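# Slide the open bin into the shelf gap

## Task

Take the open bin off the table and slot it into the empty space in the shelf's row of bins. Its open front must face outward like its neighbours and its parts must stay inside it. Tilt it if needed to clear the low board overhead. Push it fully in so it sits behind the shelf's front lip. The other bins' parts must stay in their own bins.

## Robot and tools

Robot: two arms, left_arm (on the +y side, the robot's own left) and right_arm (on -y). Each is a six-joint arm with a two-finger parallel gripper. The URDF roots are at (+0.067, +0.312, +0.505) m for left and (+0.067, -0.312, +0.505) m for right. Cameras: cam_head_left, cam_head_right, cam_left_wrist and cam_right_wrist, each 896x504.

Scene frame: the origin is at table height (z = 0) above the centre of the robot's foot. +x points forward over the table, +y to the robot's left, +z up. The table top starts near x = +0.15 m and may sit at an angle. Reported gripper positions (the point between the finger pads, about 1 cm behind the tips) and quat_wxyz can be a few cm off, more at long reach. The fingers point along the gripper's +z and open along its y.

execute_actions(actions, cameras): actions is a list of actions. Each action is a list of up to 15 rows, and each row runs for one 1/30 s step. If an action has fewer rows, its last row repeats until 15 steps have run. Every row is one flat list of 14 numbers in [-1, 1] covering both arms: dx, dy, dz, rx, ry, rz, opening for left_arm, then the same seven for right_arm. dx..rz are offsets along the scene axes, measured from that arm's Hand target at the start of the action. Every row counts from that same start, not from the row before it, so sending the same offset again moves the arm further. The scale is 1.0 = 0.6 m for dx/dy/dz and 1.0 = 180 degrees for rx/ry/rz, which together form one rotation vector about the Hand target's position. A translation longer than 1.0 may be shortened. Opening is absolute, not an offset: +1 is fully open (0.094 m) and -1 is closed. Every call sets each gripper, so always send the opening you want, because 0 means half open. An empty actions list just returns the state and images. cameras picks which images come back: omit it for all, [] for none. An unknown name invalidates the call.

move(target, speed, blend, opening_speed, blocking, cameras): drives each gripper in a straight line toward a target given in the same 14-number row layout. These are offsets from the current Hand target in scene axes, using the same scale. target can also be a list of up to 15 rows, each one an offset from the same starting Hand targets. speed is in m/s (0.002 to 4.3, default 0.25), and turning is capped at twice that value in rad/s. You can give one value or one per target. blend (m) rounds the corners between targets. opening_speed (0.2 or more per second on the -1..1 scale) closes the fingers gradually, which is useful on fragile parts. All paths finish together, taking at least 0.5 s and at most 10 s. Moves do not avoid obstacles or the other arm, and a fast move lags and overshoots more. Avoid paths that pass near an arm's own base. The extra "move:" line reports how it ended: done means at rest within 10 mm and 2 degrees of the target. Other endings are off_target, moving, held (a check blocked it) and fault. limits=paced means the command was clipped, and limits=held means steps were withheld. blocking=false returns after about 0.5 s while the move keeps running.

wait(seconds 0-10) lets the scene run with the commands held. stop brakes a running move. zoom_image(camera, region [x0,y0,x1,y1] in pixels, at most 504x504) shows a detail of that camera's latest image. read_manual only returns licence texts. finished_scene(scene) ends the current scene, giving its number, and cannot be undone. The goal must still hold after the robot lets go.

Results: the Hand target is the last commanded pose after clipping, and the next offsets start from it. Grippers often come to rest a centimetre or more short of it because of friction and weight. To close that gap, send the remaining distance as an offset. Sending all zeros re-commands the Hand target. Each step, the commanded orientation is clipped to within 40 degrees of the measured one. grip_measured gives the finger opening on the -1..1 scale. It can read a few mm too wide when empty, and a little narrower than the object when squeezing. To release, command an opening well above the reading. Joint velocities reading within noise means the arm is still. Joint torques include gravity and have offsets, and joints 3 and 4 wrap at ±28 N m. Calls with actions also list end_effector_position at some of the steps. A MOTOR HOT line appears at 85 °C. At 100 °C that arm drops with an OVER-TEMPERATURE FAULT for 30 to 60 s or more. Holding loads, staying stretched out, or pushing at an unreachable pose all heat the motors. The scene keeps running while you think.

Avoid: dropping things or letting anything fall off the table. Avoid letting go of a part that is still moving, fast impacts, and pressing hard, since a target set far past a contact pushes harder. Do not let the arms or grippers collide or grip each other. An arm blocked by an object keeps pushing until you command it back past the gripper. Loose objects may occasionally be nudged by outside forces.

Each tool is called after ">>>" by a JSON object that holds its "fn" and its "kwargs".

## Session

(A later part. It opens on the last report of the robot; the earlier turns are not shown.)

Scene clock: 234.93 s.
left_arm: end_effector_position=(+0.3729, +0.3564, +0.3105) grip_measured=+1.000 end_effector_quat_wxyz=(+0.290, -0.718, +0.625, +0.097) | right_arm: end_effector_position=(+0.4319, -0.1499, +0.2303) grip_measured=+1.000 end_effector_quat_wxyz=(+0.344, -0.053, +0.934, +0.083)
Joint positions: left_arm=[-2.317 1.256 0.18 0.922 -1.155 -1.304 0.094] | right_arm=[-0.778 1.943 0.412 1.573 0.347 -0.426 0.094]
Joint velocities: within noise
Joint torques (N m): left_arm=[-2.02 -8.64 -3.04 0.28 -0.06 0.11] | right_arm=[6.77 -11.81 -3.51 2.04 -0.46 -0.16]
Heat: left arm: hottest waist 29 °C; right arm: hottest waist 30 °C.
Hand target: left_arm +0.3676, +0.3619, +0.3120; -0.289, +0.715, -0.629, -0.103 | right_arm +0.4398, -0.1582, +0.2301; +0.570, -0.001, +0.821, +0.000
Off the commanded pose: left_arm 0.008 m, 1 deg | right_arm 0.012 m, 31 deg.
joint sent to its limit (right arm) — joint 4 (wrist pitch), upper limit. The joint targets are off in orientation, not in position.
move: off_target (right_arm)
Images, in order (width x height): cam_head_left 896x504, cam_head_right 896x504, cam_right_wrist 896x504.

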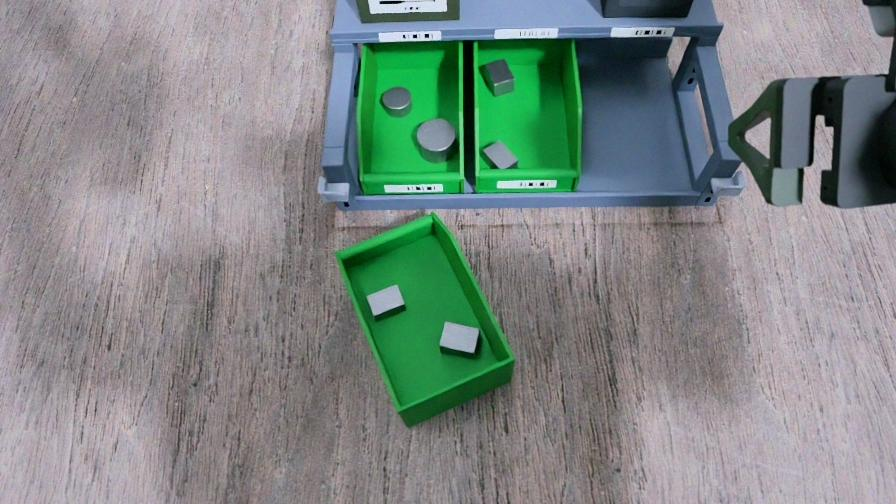

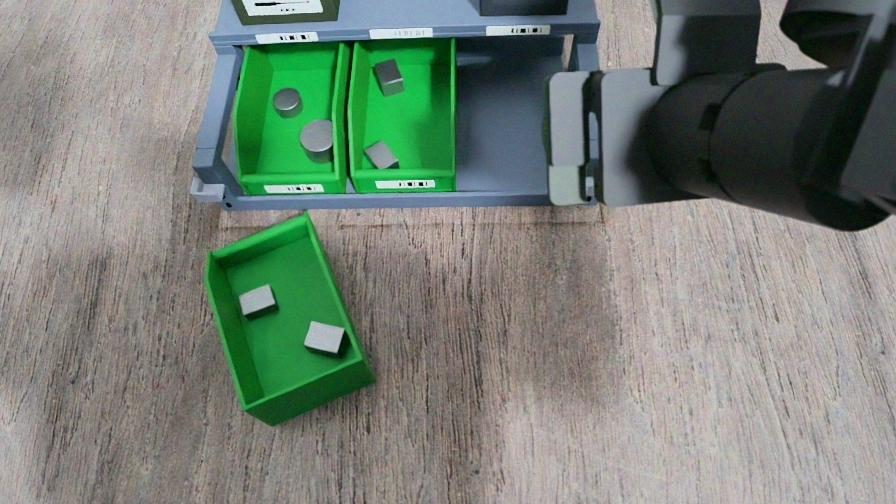

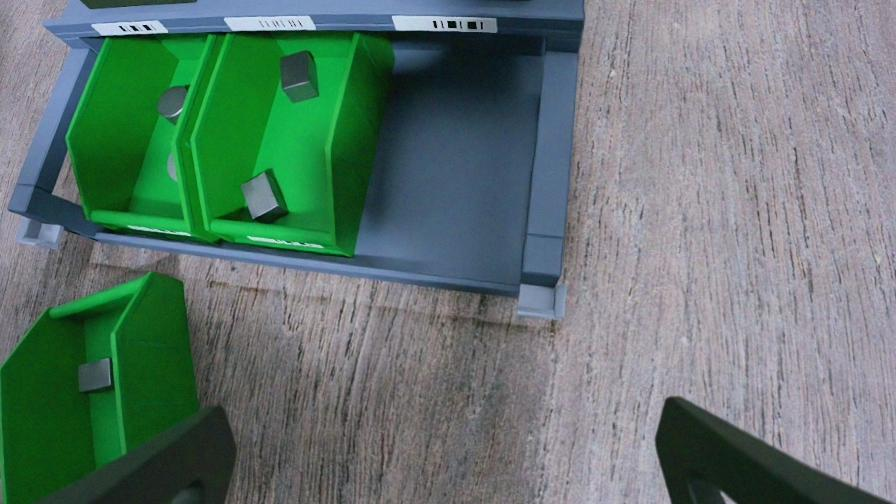

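>>> {"fn": "move", "kwargs": {"target": [0, 0, 0, 0, 0, 0, 1, 0.0, 0.489, 0.0, 0.2147, 0.3433, -0.3092, 0], "speed": 0.25, "cameras": ["cam_head_left", "cam_head_right", "cam_right_wrist"]}}

Scene clock: 263.17 s.
left_arm: end_effector_position=(+0.3729, +0.3564, +0.3105) grip_measured=+1.000 end_effector_quat_wxyz=(+0.290, -0.718, +0.625, +0.097) | right_arm: end_effector_position=(+0.4429, +0.1226, +0.2230) grip_measured=+0.002 end_effector_quat_wxyz=(+0.003, +0.530, +0.848, -0.007)
Joint positions: left_arm=[-2.317 1.256 0.18 0.922 -1.155 -1.304 0.094] | right_arm=[-0.317 2.114 1.34 -0.34 0.959 1.723 0.047]
Joint velocities: within noise
Joint torques (N m): left_arm=[-1.96 -8.64 -3.06 0.28 -0.06 0.11] | right_arm=[19.31 -13.16 2.48 -0.06 -0.05 0.14]
Heat: left arm: hottest waist 29 °C; right arm: hottest waist 30 °C.
Hand target: left_arm +0.3676, +0.3619, +0.3120; -0.289, +0.715, -0.629, -0.103 | right_arm +0.4400, +0.1351, +0.2300; +0.001, +0.530, +0.848, +0.000
Off the commanded pose: left_arm 0.008 m, 1 deg | right_arm 0.015 m, 1 deg.
move: off_target (right_arm)
Images, in order (width x height): cam_head_left 896x504, cam_head_right 896x504, cam_right_wrist 896x504.

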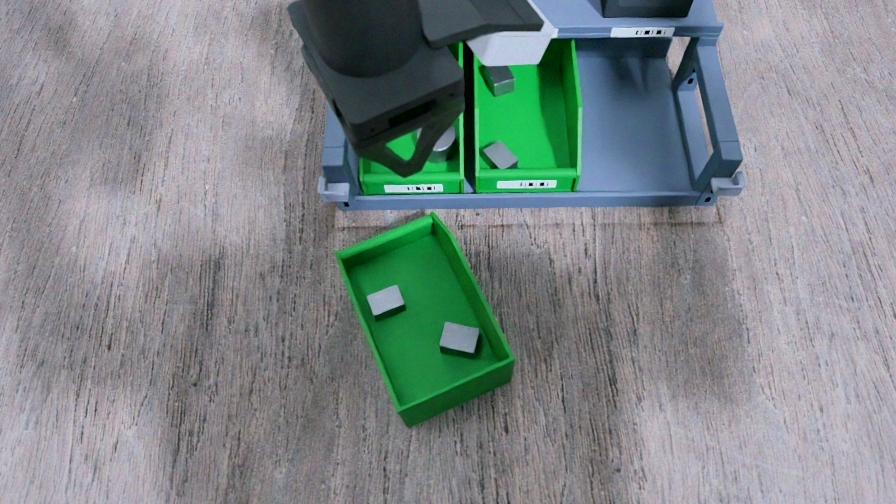

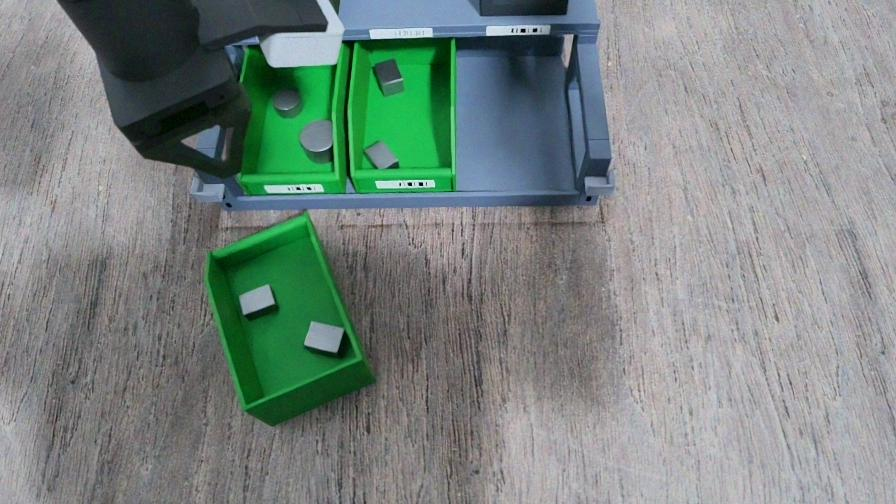

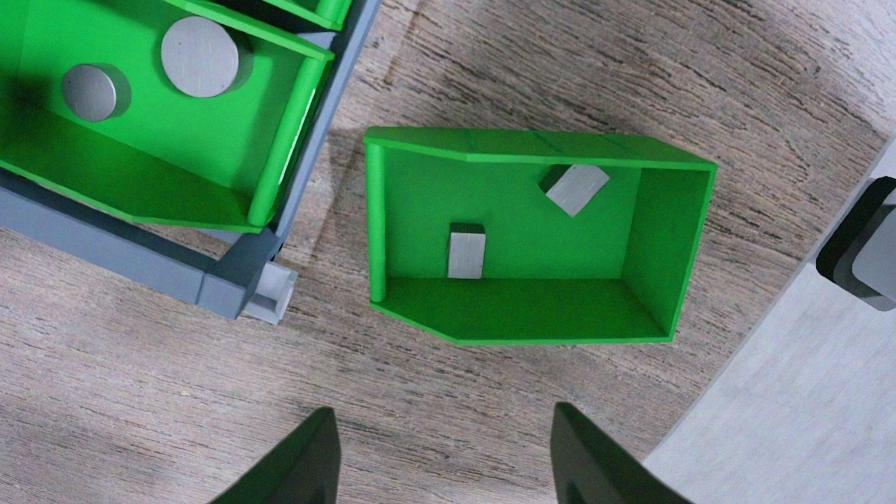

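>>> {"fn": "move", "kwargs": {"target": [0, 0, 0, 0, 0, 0, 1, 0.0487, 0.0702, -0.2167, 0, 0, 0, 0], "speed": 0.15, "cameras": ["cam_head_left", "cam_head_right", "cam_right_wrist"]}}

Scene clock: 281.90 s.
left_arm: end_effector_position=(+0.3729, +0.3564, +0.3105) grip_measured=+1.000 end_effector_quat_wxyz=(+0.290, -0.718, +0.625, +0.097) | right_arm: end_effector_position=(+0.4657, +0.1818, +0.1109) grip_measured=+0.002 end_effector_quat_wxyz=(-0.001, +0.529, +0.848, +0.004)
Joint positions: left_arm=[-2.317 1.256 0.18 0.922 -1.155 -1.304 0.094] | right_arm=[-0.423 2.385 1.657 -0.238 0.887 1.548 0.047]
Joint velocities: within noise
Joint torques (N m): left_arm=[-1.96 -8.64 -3.04 0.29 -0.07 0.11] | right_arm=[18.32 -14.74 2.03 0.51 -0.06 -0.14]
Heat: left arm: hottest waist 28 °C; right arm: hottest waist 32 °C.
Hand target: left_arm +0.3676, +0.3619, +0.3120; -0.289, +0.715, -0.629, -0.103 | right_arm +0.4692, +0.1772, +0.1000; +0.000, +0.530, +0.848, +0.000
Off the commanded pose: left_arm 0.008 m, 1 deg | right_arm 0.012 m, 1 deg.
move: off_target (right_arm)
Images, in order (width x height): cam_head_left 896x504, cam_head_right 896x504, cam_right_wrist 896x504.

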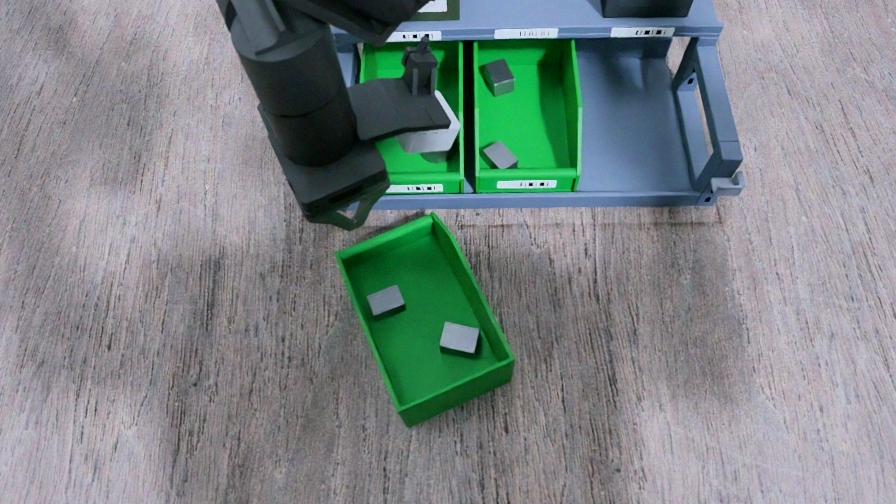

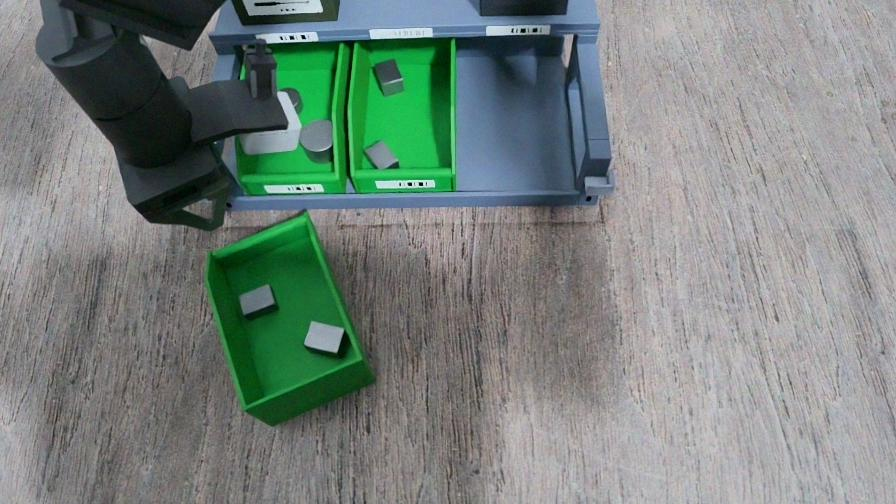

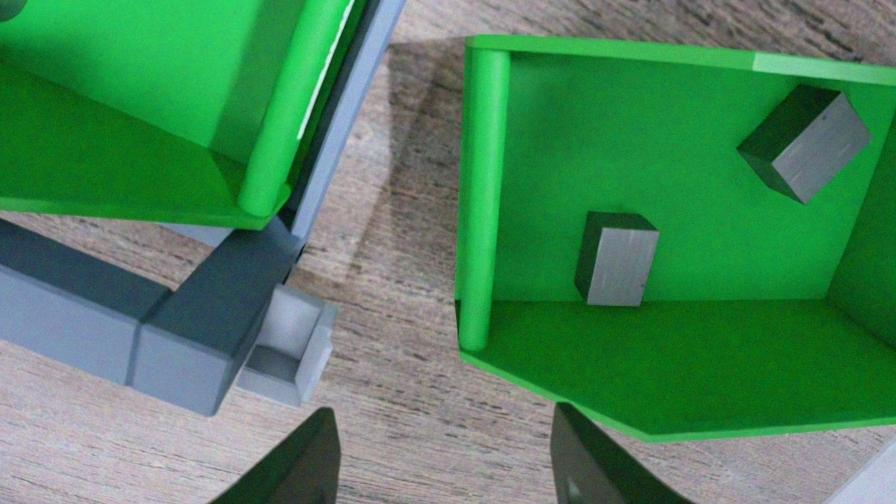

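>>> {"fn": "move", "kwargs": {"target": [0, 0, 0, 0, 0, 0, 1, -0.0048, -0.0338, -0.0833, 0, 0, 0, 0], "speed": 0.1, "cameras": ["cam_head_left", "cam_head_right", "cam_right_wrist"]}}

Scene clock: 292.37 s.
left_arm: end_effector_position=(+0.3729, +0.3564, +0.3105) grip_measured=+1.000 end_effector_quat_wxyz=(+0.290, -0.718, +0.625, +0.097) | right_arm: end_effector_position=(+0.4636, +0.1603, +0.0578) grip_measured=+0.002 end_effector_quat_wxyz=(-0.002, +0.530, +0.848, +0.002)
Joint positions: left_arm=[-2.317 1.256 0.18 0.922 -1.155 -1.304 0.094] | right_arm=[-0.502 2.431 1.669 -0.139 0.842 1.458 0.047]
Joint velocities: within noise
Joint torques (N m): left_arm=[-2.02 -8.64 -3.06 0.27 -0.06 0.11] | right_arm=[18.2 -14.74 1.32 0.69 -0.04 -0.12]
Heat: left arm: hottest waist 28 °C; right arm: hottest waist 33 °C.
Hand target: left_arm +0.3676, +0.3619, +0.3120; -0.289, +0.715, -0.629, -0.103 | right_arm +0.4664, +0.1569, +0.0500; +0.000, +0.530, +0.848, +0.000
Off the commanded pose: left_arm 0.008 m, 1 deg | right_arm 0.009 m, 0 deg.
move: done
Images, in order (width x height): cam_head_left 896x504, cam_head_right 896x504, cam_right_wrist 896x504.

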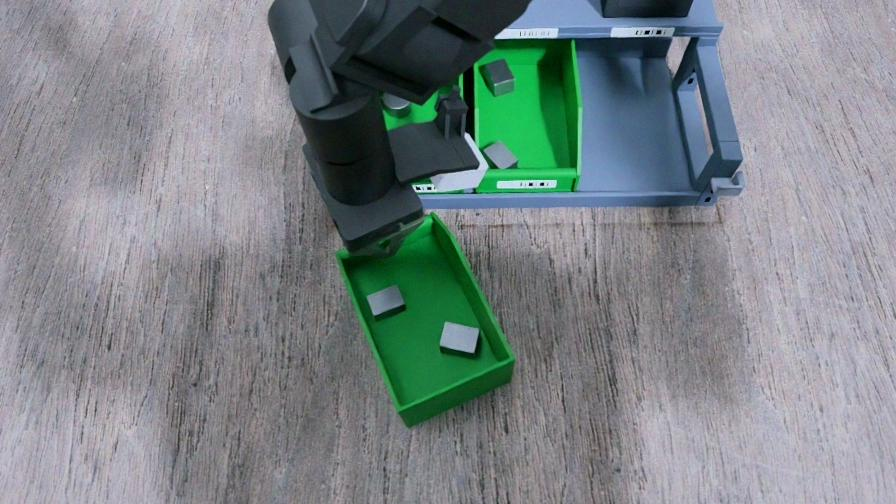

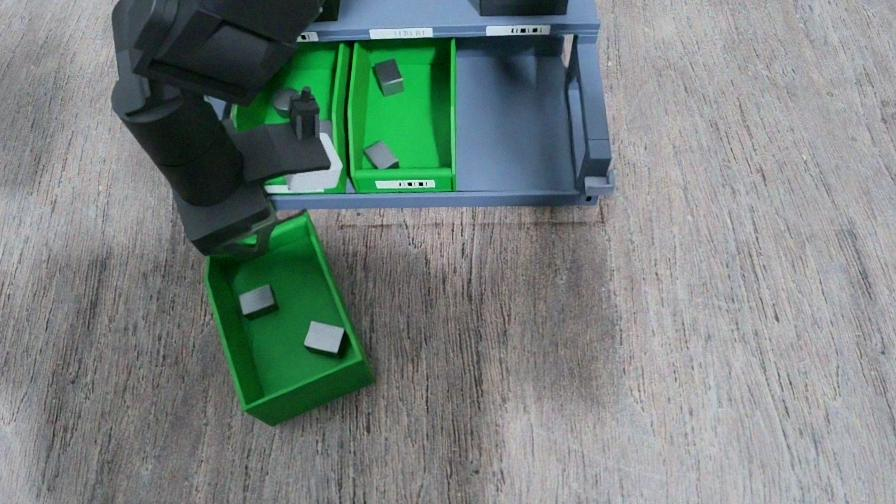

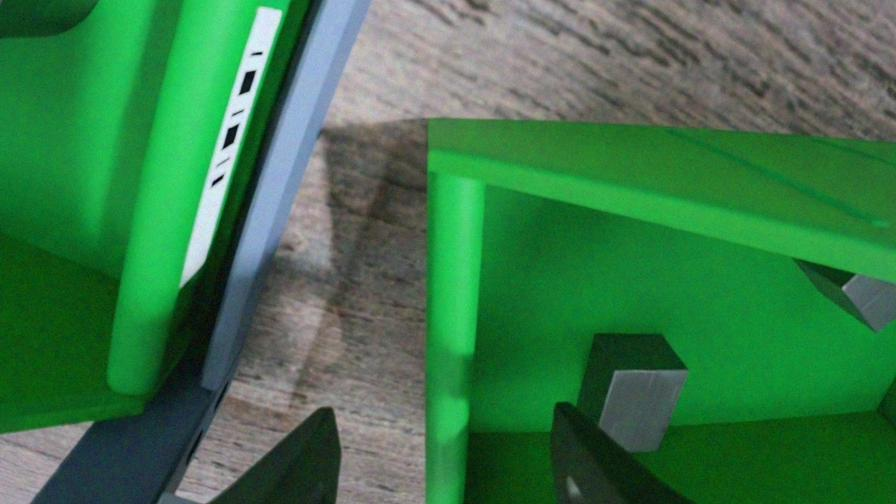

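>>> {"fn": "move", "kwargs": {"target": [0, 0, 0, 0, 0, 0, 1, 0, 0, -0.05, 0, 0, 0, 0], "speed": 0.06, "cameras": ["cam_head_left", "cam_right_wrist"]}}

Scene clock: 298.83 s.
left_arm: end_effector_position=(+0.3729, +0.3564, +0.3105) grip_measured=+1.000 end_effector_quat_wxyz=(+0.290, -0.718, +0.625, +0.097) | right_arm: end_effector_position=(+0.4622, +0.1631, +0.0315) grip_measured=+0.002 end_effector_quat_wxyz=(-0.003, +0.527, +0.850, +0.003)
Joint positions: left_arm=[-2.317 1.256 0.18 0.922 -1.155 -1.304 0.094] | right_arm=[-0.528 2.482 1.723 -0.118 0.822 1.421 0.047]
Joint velocities: within noise
Joint torques (N m): left_arm=[-1.96 -8.7 -3.06 0.28 -0.06 0.11] | right_arm=[17.67 -14.45 1.54 0.7 -0.06 -0.14]
Heat: left arm: hottest waist 28 °C; right arm: hottest waist 33 °C.
Hand target: left_arm +0.3676, +0.3619, +0.3120; -0.289, +0.715, -0.629, -0.103 | right_arm +0.4663, +0.1570, +0.0200; +0.000, +0.530, +0.848, +0.000
Off the commanded pose: left_arm 0.008 m, 1 deg | right_arm 0.014 m, 1 deg.
move: off_target (right_arm)
Images, in order (width x height): cam_head_left 896x504, cam_right_wrist 896x504.

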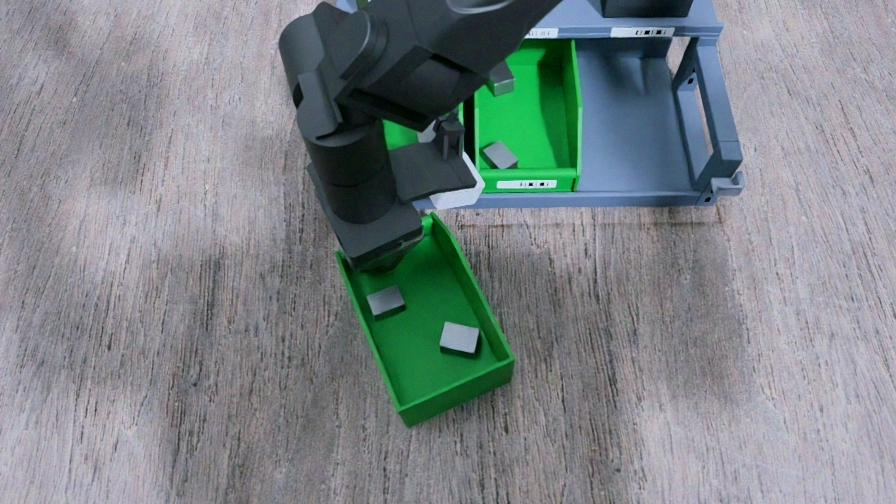

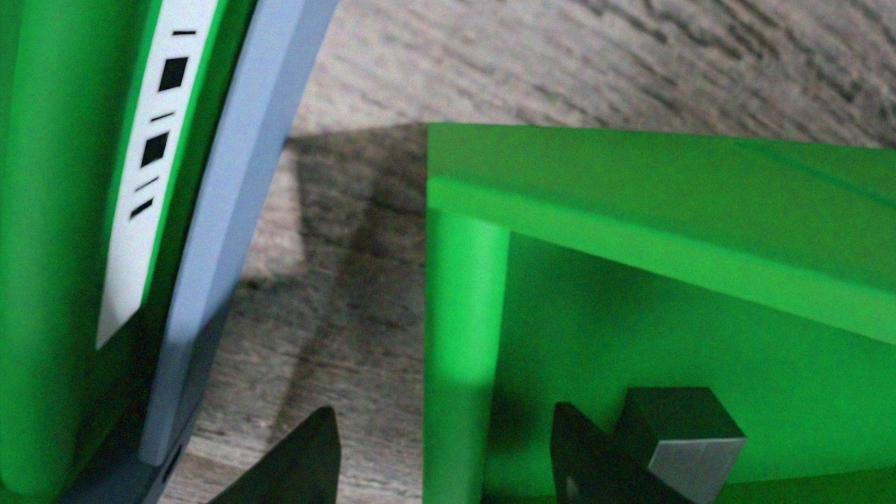

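>>> {"fn": "move", "kwargs": {"target": [0, 0, 0, 0, 0, 0, 1, -0.004, -0.002, -0.012, 0, 0, 0, 0], "speed": 0.06, "cameras": ["cam_right_wrist"]}}

>>> {"fn": "move", "kwargs": {"target": [0, 0, 0, 0, 0, 0, 1, 0, 0, 0, 0, 0, 0, -1], "speed": 0.06, "opening_speed": 0.4, "cameras": ["cam_head_left", "cam_right_wrist"]}}

Scene clock: 304.07 s.
left_arm: end_effector_position=(+0.3729, +0.3564, +0.3105) grip_measured=+1.000 end_effector_quat_wxyz=(+0.290, -0.718, +0.625, +0.097) | right_arm: end_effector_position=(+0.4619, +0.1649, +0.0305) grip_measured=+0.002 end_effector_quat_wxyz=(-0.003, +0.526, +0.850, +0.006)
Joint positions: left_arm=[-2.317 1.256 0.18 0.922 -1.155 -1.304 0.094] | right_arm=[-0.528 2.486 1.725 -0.109 0.818 1.414 0.047]
Joint velocities: within noise
Joint torques (N m): left_arm=[-2.02 -8.64 -3.04 0.29 -0.06 0.11] | right_arm=[17.14 -13.8 1.76 0.9 -0.1 -0.15]
Heat: left arm: hottest waist 28 °C; right arm: hottest waist 33 °C.
Hand target: left_arm +0.3676, +0.3619, +0.3120; -0.289, +0.715, -0.629, -0.103 | right_arm +0.4639, +0.1557, +0.0128; +0.000, +0.530, +0.848, +0.000
Off the commanded pose: left_arm 0.008 m, 1 deg | right_arm 0.020 m, 1 deg.
move: off_target (right_arm)
Images, in order (width x height): cam_right_wrist 896x504.

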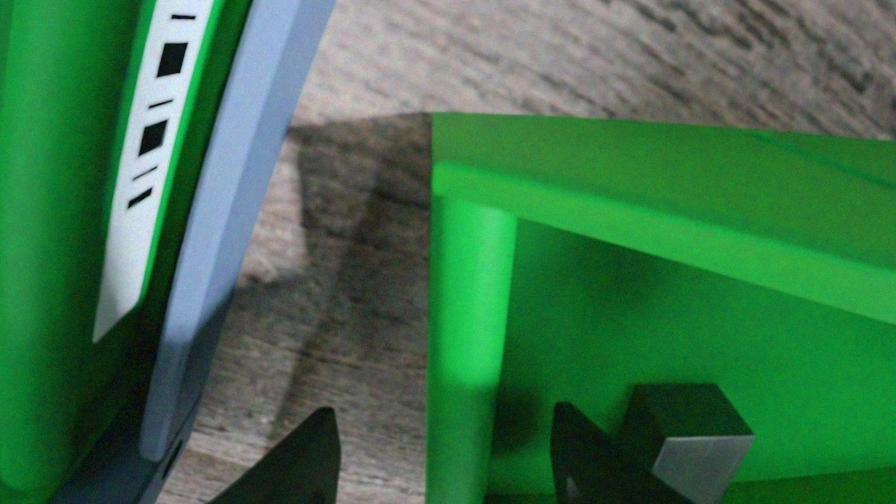

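Scene clock: 306.77 s.
left_arm: end_effector_position=(+0.3729, +0.3564, +0.3105) grip_measured=+1.000 end_effector_quat_wxyz=(+0.290, -0.718, +0.625, +0.097) | right_arm: end_effector_position=(+0.4610, +0.1655, +0.0264) grip_measured=-0.804 end_effector_quat_wxyz=(-0.003, +0.526, +0.850, +0.007)
Joint positions: left_arm=[-2.317 1.256 0.18 0.922 -1.155 -1.304 0.094] | right_arm=[-0.532 2.494 1.732 -0.105 0.814 1.409 0.009]
Joint velocities: within noise
Joint torques (N m): left_arm=[-1.96 -8.7 -3.07 0.28 -0.06 0.11] | right_arm=[17.44 -14.45 1.25 0.68 0.06 -0.11]
Heat: left arm: hottest waist 28 °C; right arm: hottest waist 33 °C.
Hand target: left_arm +0.3676, +0.3619, +0.3120; -0.289, +0.715, -0.629, -0.103 | right_arm +0.4640, +0.1557, +0.0128; +0.000, +0.530, +0.848, +0.000
Off the commanded pose: left_arm 0.008 m, 1 deg | right_arm 0.017 m, 1 deg.
move: off_target (right_arm)
Images, in order (width x height): cam_head_left 896x504, cam_right_wrist 896x504.

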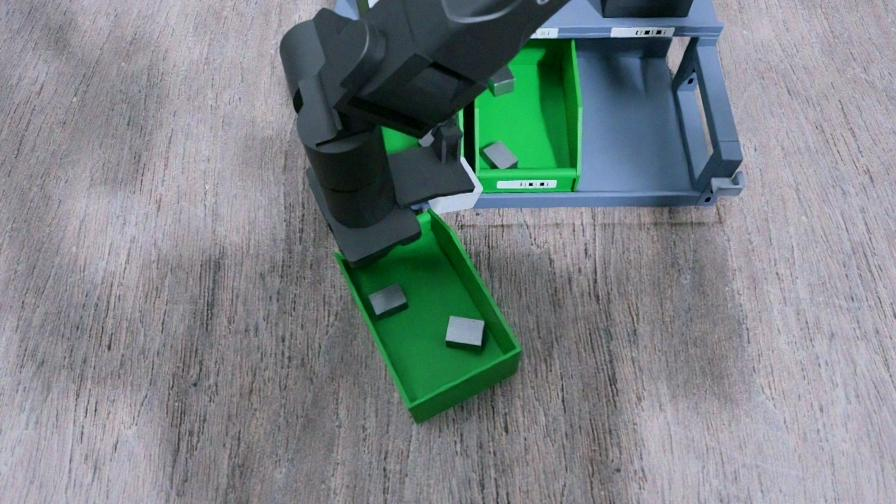

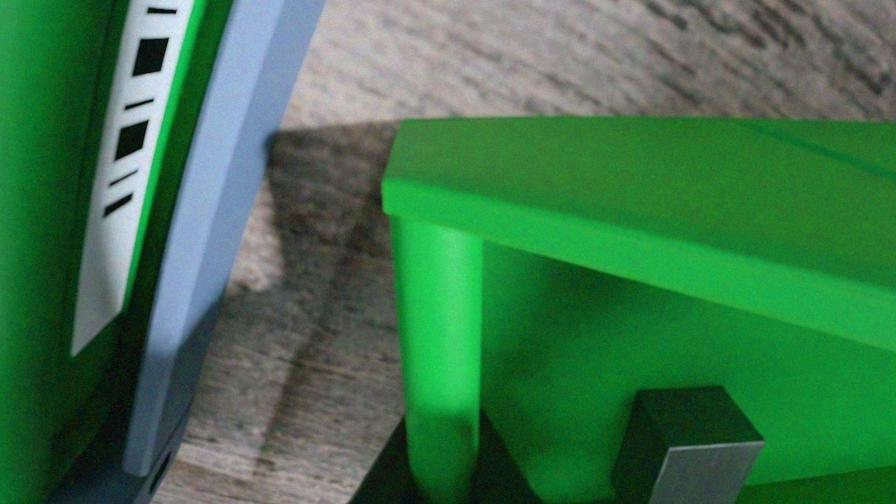

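>>> {"fn": "move", "kwargs": {"target": [0, 0, 0, 0, 0, 0, 1, 0, 0, 0.06, 0, 0, 0, -1], "speed": 0.08, "cameras": ["cam_head_left", "cam_head_right", "cam_right_wrist"]}}

Scene clock: 311.67 s.
left_arm: end_effector_position=(+0.3729, +0.3564, +0.3105) grip_measured=+1.000 end_effector_quat_wxyz=(+0.290, -0.718, +0.625, +0.097) | right_arm: end_effector_position=(+0.4564, +0.1513, +0.0345) grip_measured=-0.804 end_effector_quat_wxyz=(-0.001, +0.527, +0.850, -0.005)
Joint positions: left_arm=[-2.317 1.256 0.18 0.922 -1.155 -1.304 0.094] | right_arm=[-0.532 2.461 1.681 -0.11 0.833 1.427 0.009]
Joint velocities: within noise
Joint torques (N m): left_arm=[-1.96 -8.64 -3.04 0.28 -0.06 0.12] | right_arm=[20.19 -17.08 -0.25 -0.1 0.28 0.15]
Heat: left arm: hottest waist 28 °C; right arm: hottest waist 33 °C.
Hand target: left_arm +0.3676, +0.3619, +0.3120; -0.289, +0.715, -0.629, -0.103 | right_arm +0.4640, +0.1557, +0.0488; +0.001, +0.530, +0.848, +0.000
Off the commanded pose: left_arm 0.008 m, 1 deg | right_arm 0.017 m, 1 deg.
move: off_target (right_arm)
Images, in order (width x height): cam_head_left 896x504, cam_head_right 896x504, cam_right_wrist 896x504.

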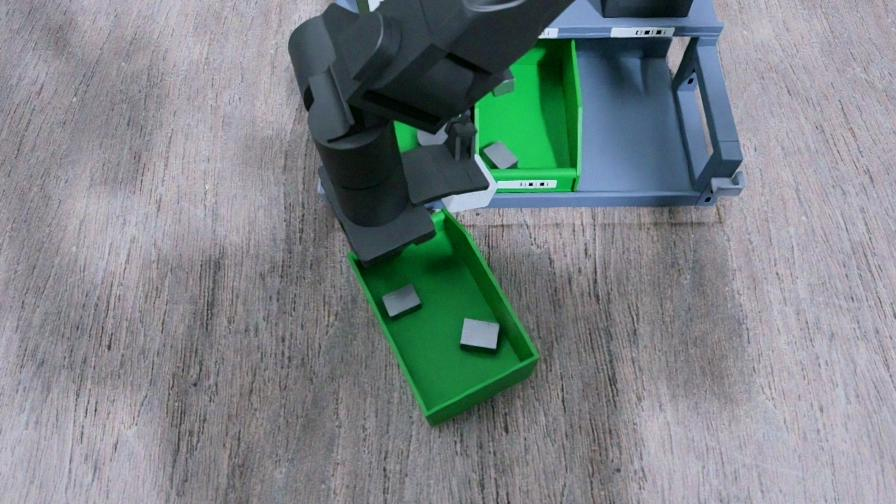

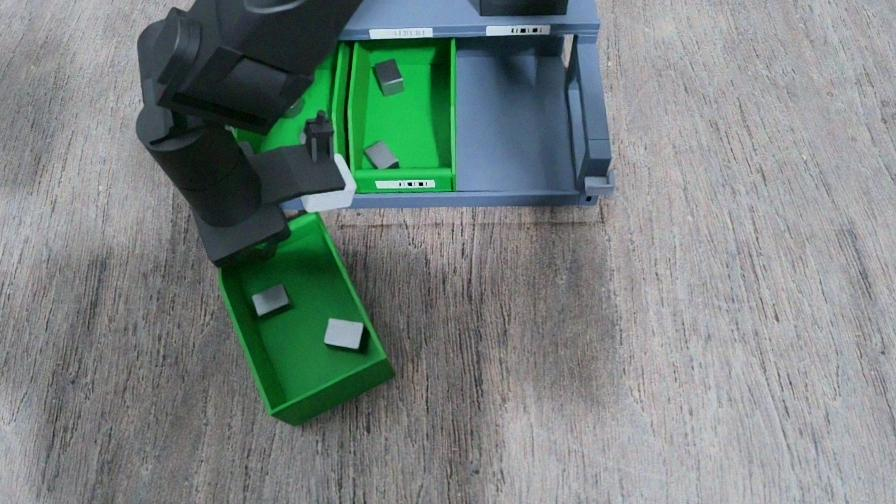

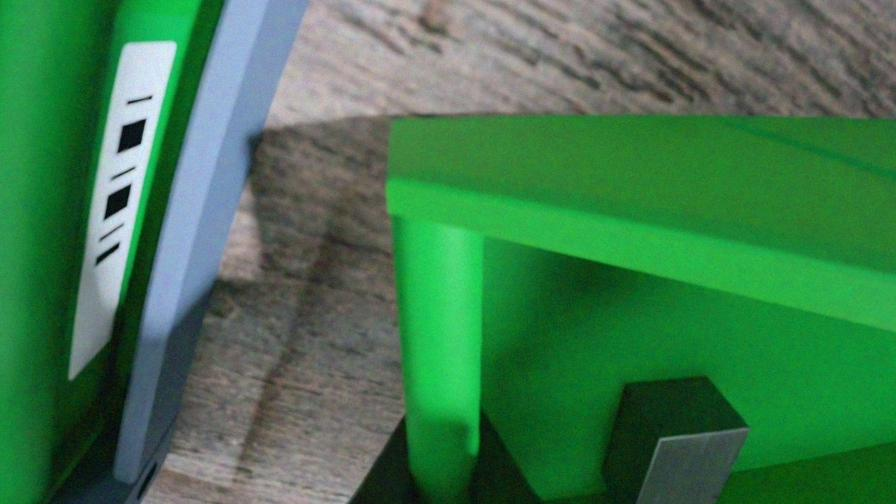

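>>> {"fn": "move", "kwargs": {"target": [0, 0, 0, 0, 0, 0, 1, -0.06, -0.04, 0.2, 0, 0, 0, -1], "speed": 0.1, "cameras": ["cam_head_left", "cam_head_right", "cam_right_wrist"]}}

Scene clock: 322.13 s.
left_arm: end_effector_position=(+0.3729, +0.3564, +0.3105) grip_measured=+1.000 end_effector_quat_wxyz=(+0.290, -0.718, +0.625, +0.097) | right_arm: end_effector_position=(+0.4259, +0.1199, +0.1455) grip_measured=-0.804 end_effector_quat_wxyz=(+0.001, +0.533, +0.846, -0.014)
Joint positions: left_arm=[-2.317 1.256 0.18 0.922 -1.155 -1.304 0.094] | right_arm=[-0.415 2.234 1.372 -0.159 0.914 1.603 0.009]
Joint velocities: within noise
Joint torques (N m): left_arm=[-1.96 -8.64 -3.06 0.29 -0.06 0.11] | right_arm=[20.78 -16.32 -0.27 -0.29 0.23 0.14]
Heat: left arm: hottest waist 28 °C; right arm: hottest waist 34 °C.
Hand target: left_arm +0.3676, +0.3619, +0.3120; -0.289, +0.715, -0.629, -0.103 | right_arm +0.4281, +0.1317, +0.1688; +0.000, +0.530, +0.848, +0.000
Off the commanded pose: left_arm 0.008 m, 1 deg | right_arm 0.026 m, 2 deg.
move: off_target (right_arm)
Images, in order (width x height): cam_head_left 896x504, cam_head_right 896x504, cam_right_wrist 896x504.

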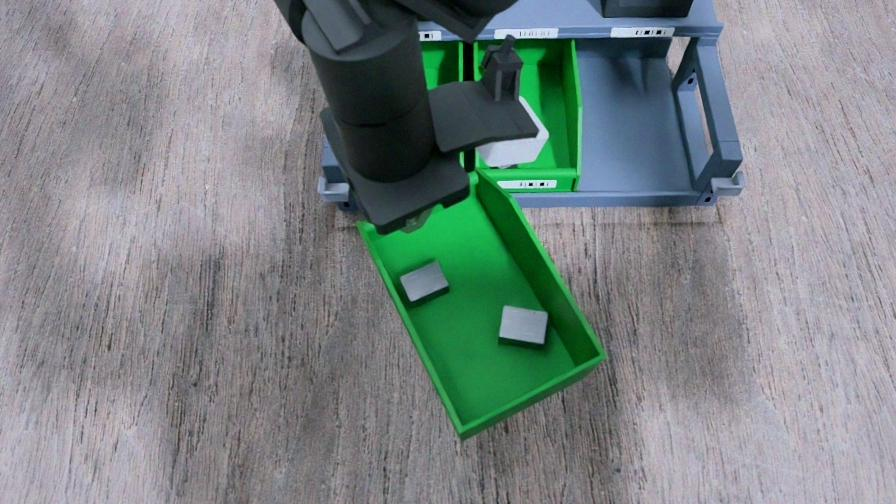

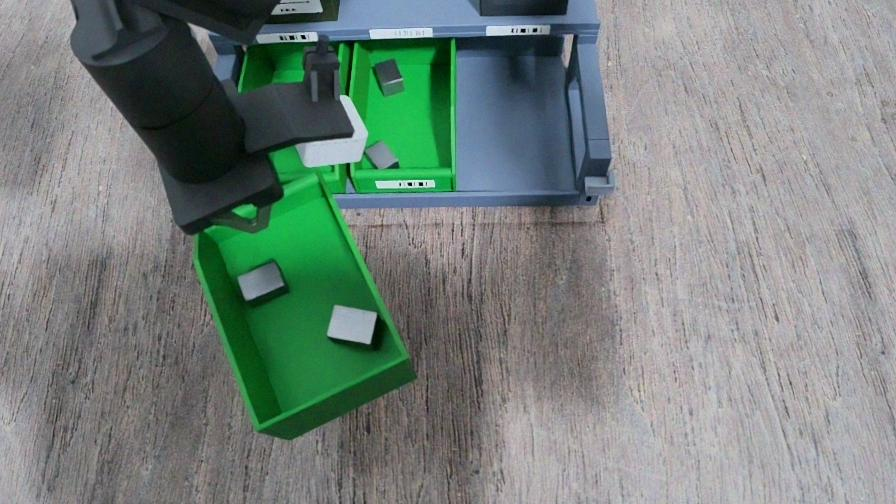

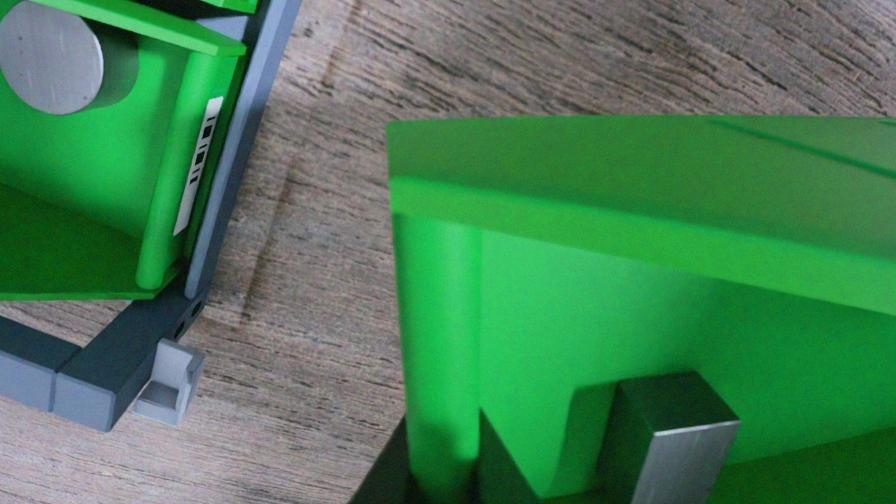

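>>> {"fn": "move", "kwargs": {"target": [0, 0, 0, 0, 0, 0, 1, -0.033, -0.15, 0.08, 0, 0, 0.428, -1], "speed": 0.16, "cameras": ["cam_head_left", "cam_head_right", "cam_right_wrist"]}}

Scene clock: 331.13 s.
left_arm: end_effector_position=(+0.3729, +0.3564, +0.3105) grip_measured=+1.000 end_effector_quat_wxyz=(+0.290, -0.718, +0.625, +0.097) | right_arm: end_effector_position=(+0.4009, +0.0333, +0.1999) grip_measured=-0.804 end_effector_quat_wxyz=(-0.014, -0.109, +0.994, -0.010)
Joint positions: left_arm=[-2.317 1.256 0.18 0.922 -1.155 -1.304 0.094] | right_arm=[-0.415 1.992 1.045 -0.093 0.907 0.276 0.009]
Joint velocities: within noise
Joint torques (N m): left_arm=[-1.96 -8.64 -3.06 0.28 -0.06 0.11] | right_arm=[17.14 -14.97 -0.51 0.62 0.24 -0.12]
Heat: left arm: hottest waist 28 °C; right arm: hottest waist 34 °C.
Hand target: left_arm +0.3676, +0.3619, +0.3120; -0.289, +0.715, -0.629, -0.103 | right_arm +0.4082, +0.0417, +0.2168; +0.000, -0.114, +0.993, +0.001
Off the commanded pose: left_arm 0.008 m, 1 deg | right_arm 0.020 m, 2 deg.
move: off_target (right_arm)
Images, in order (width x height): cam_head_left 896x504, cam_head_right 896x504, cam_right_wrist 896x504.

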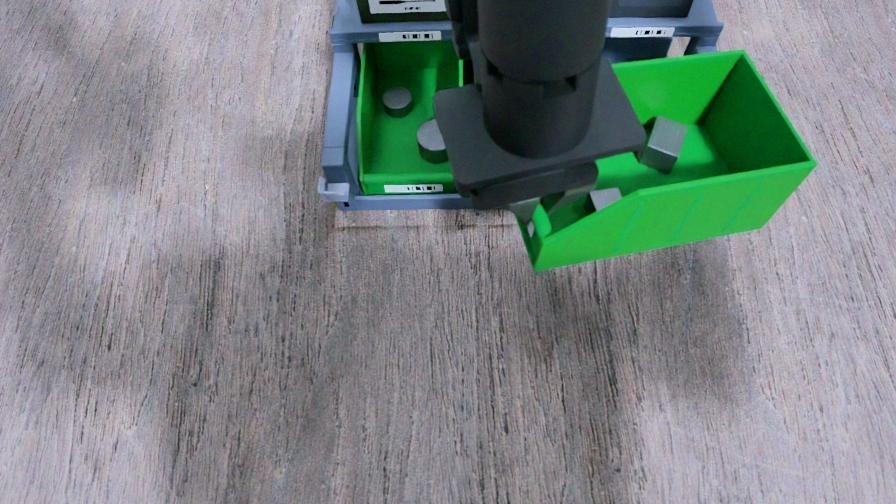

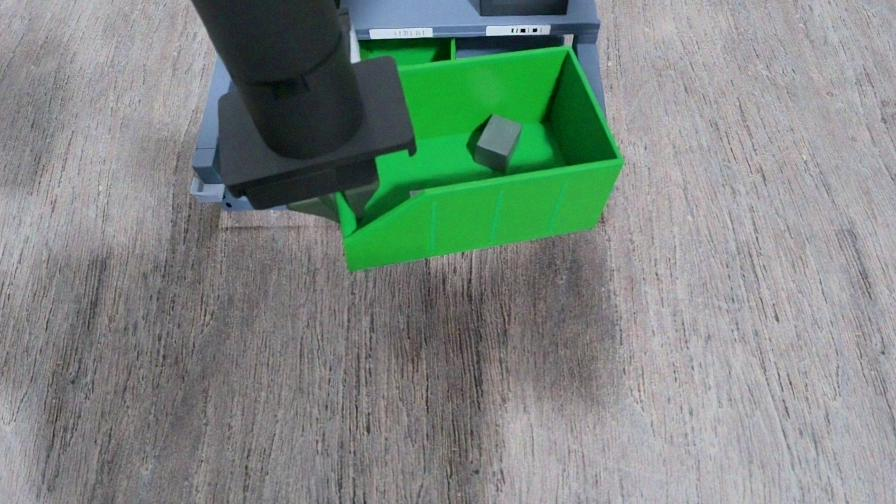

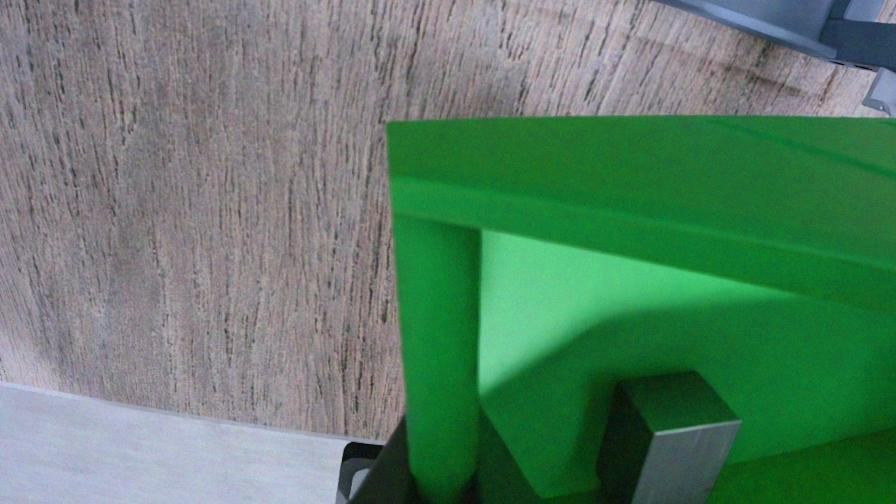

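>>> {"fn": "move", "kwargs": {"target": [0, 0, 0, 0, 0, 0, 1, -0.0137, -0.22, 0.02, 0, 0, 0.428, -1], "speed": 0.16, "cameras": ["cam_head_left", "cam_head_right", "cam_right_wrist"]}}

Scene clock: 344.43 s.
left_arm: end_effector_position=(+0.3729, +0.3564, +0.3105) grip_measured=+1.000 end_effector_quat_wxyz=(+0.290, -0.718, +0.625, +0.097) | right_arm: end_effector_position=(+0.3925, -0.0859, +0.2250) grip_measured=-0.803 end_effector_quat_wxyz=(-0.008, -0.711, +0.703, +0.005)
Joint positions: left_arm=[-2.317 1.256 0.18 0.922 -1.155 -1.304 0.094] | right_arm=[-0.532 1.697 0.718 0.076 0.826 -1.255 0.009]
Joint velocities: within noise
Joint torques (N m): left_arm=[-2.02 -8.7 -3.06 0.27 -0.07 0.11] | right_arm=[10.29 -13.8 -1.42 0.88 -0.17 -0.17]
Heat: left arm: hottest waist 28 °C; right arm: hottest waist 34 °C.
Hand target: left_arm +0.3676, +0.3619, +0.3120; -0.289, +0.715, -0.629, -0.103 | right_arm +0.3998, -0.0903, +0.2288; +0.000, +0.708, -0.706, +0.000
Off the commanded pose: left_arm 0.008 m, 1 deg | right_arm 0.009 m, 1 deg.
move: done
Images, in order (width x height): cam_head_left 896x504, cam_head_right 896x504, cam_right_wrist 896x504.

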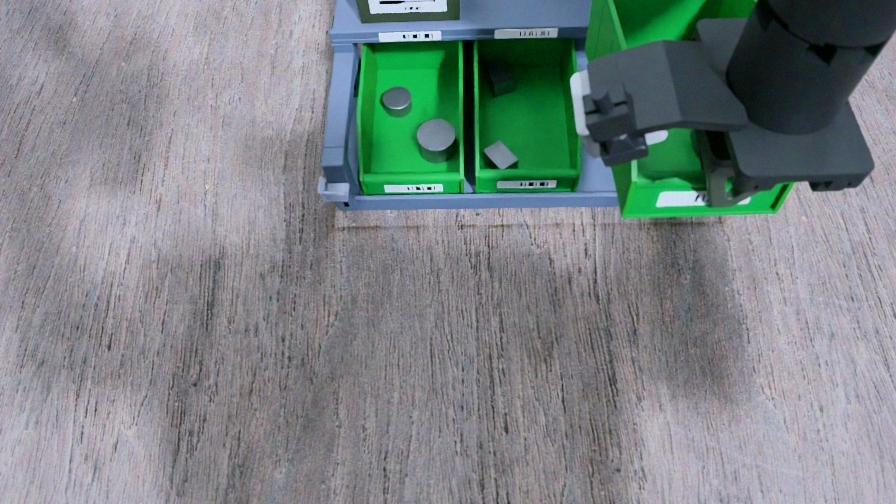

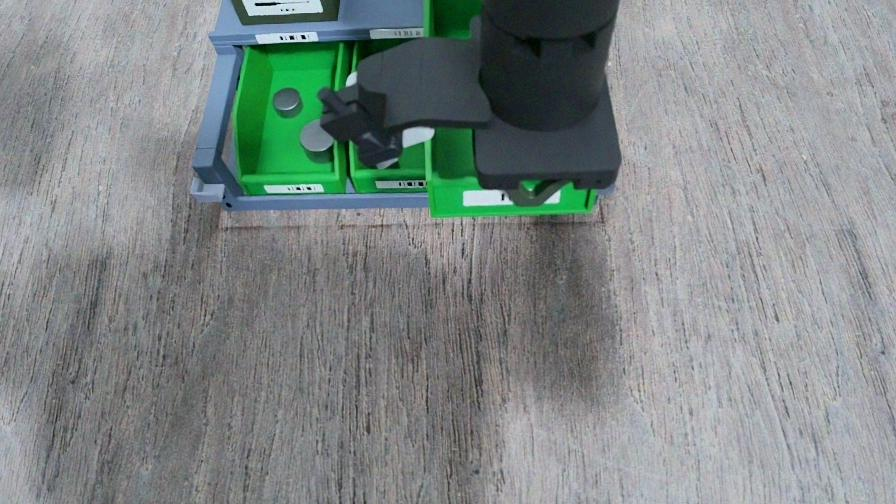

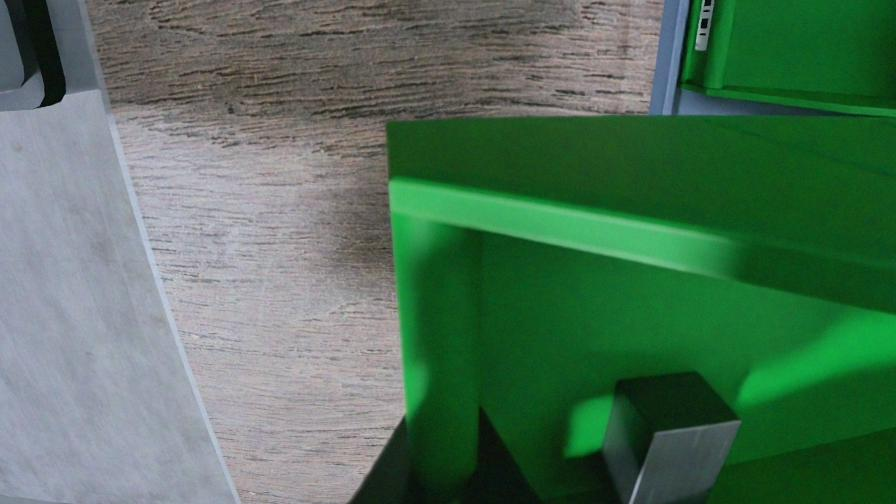

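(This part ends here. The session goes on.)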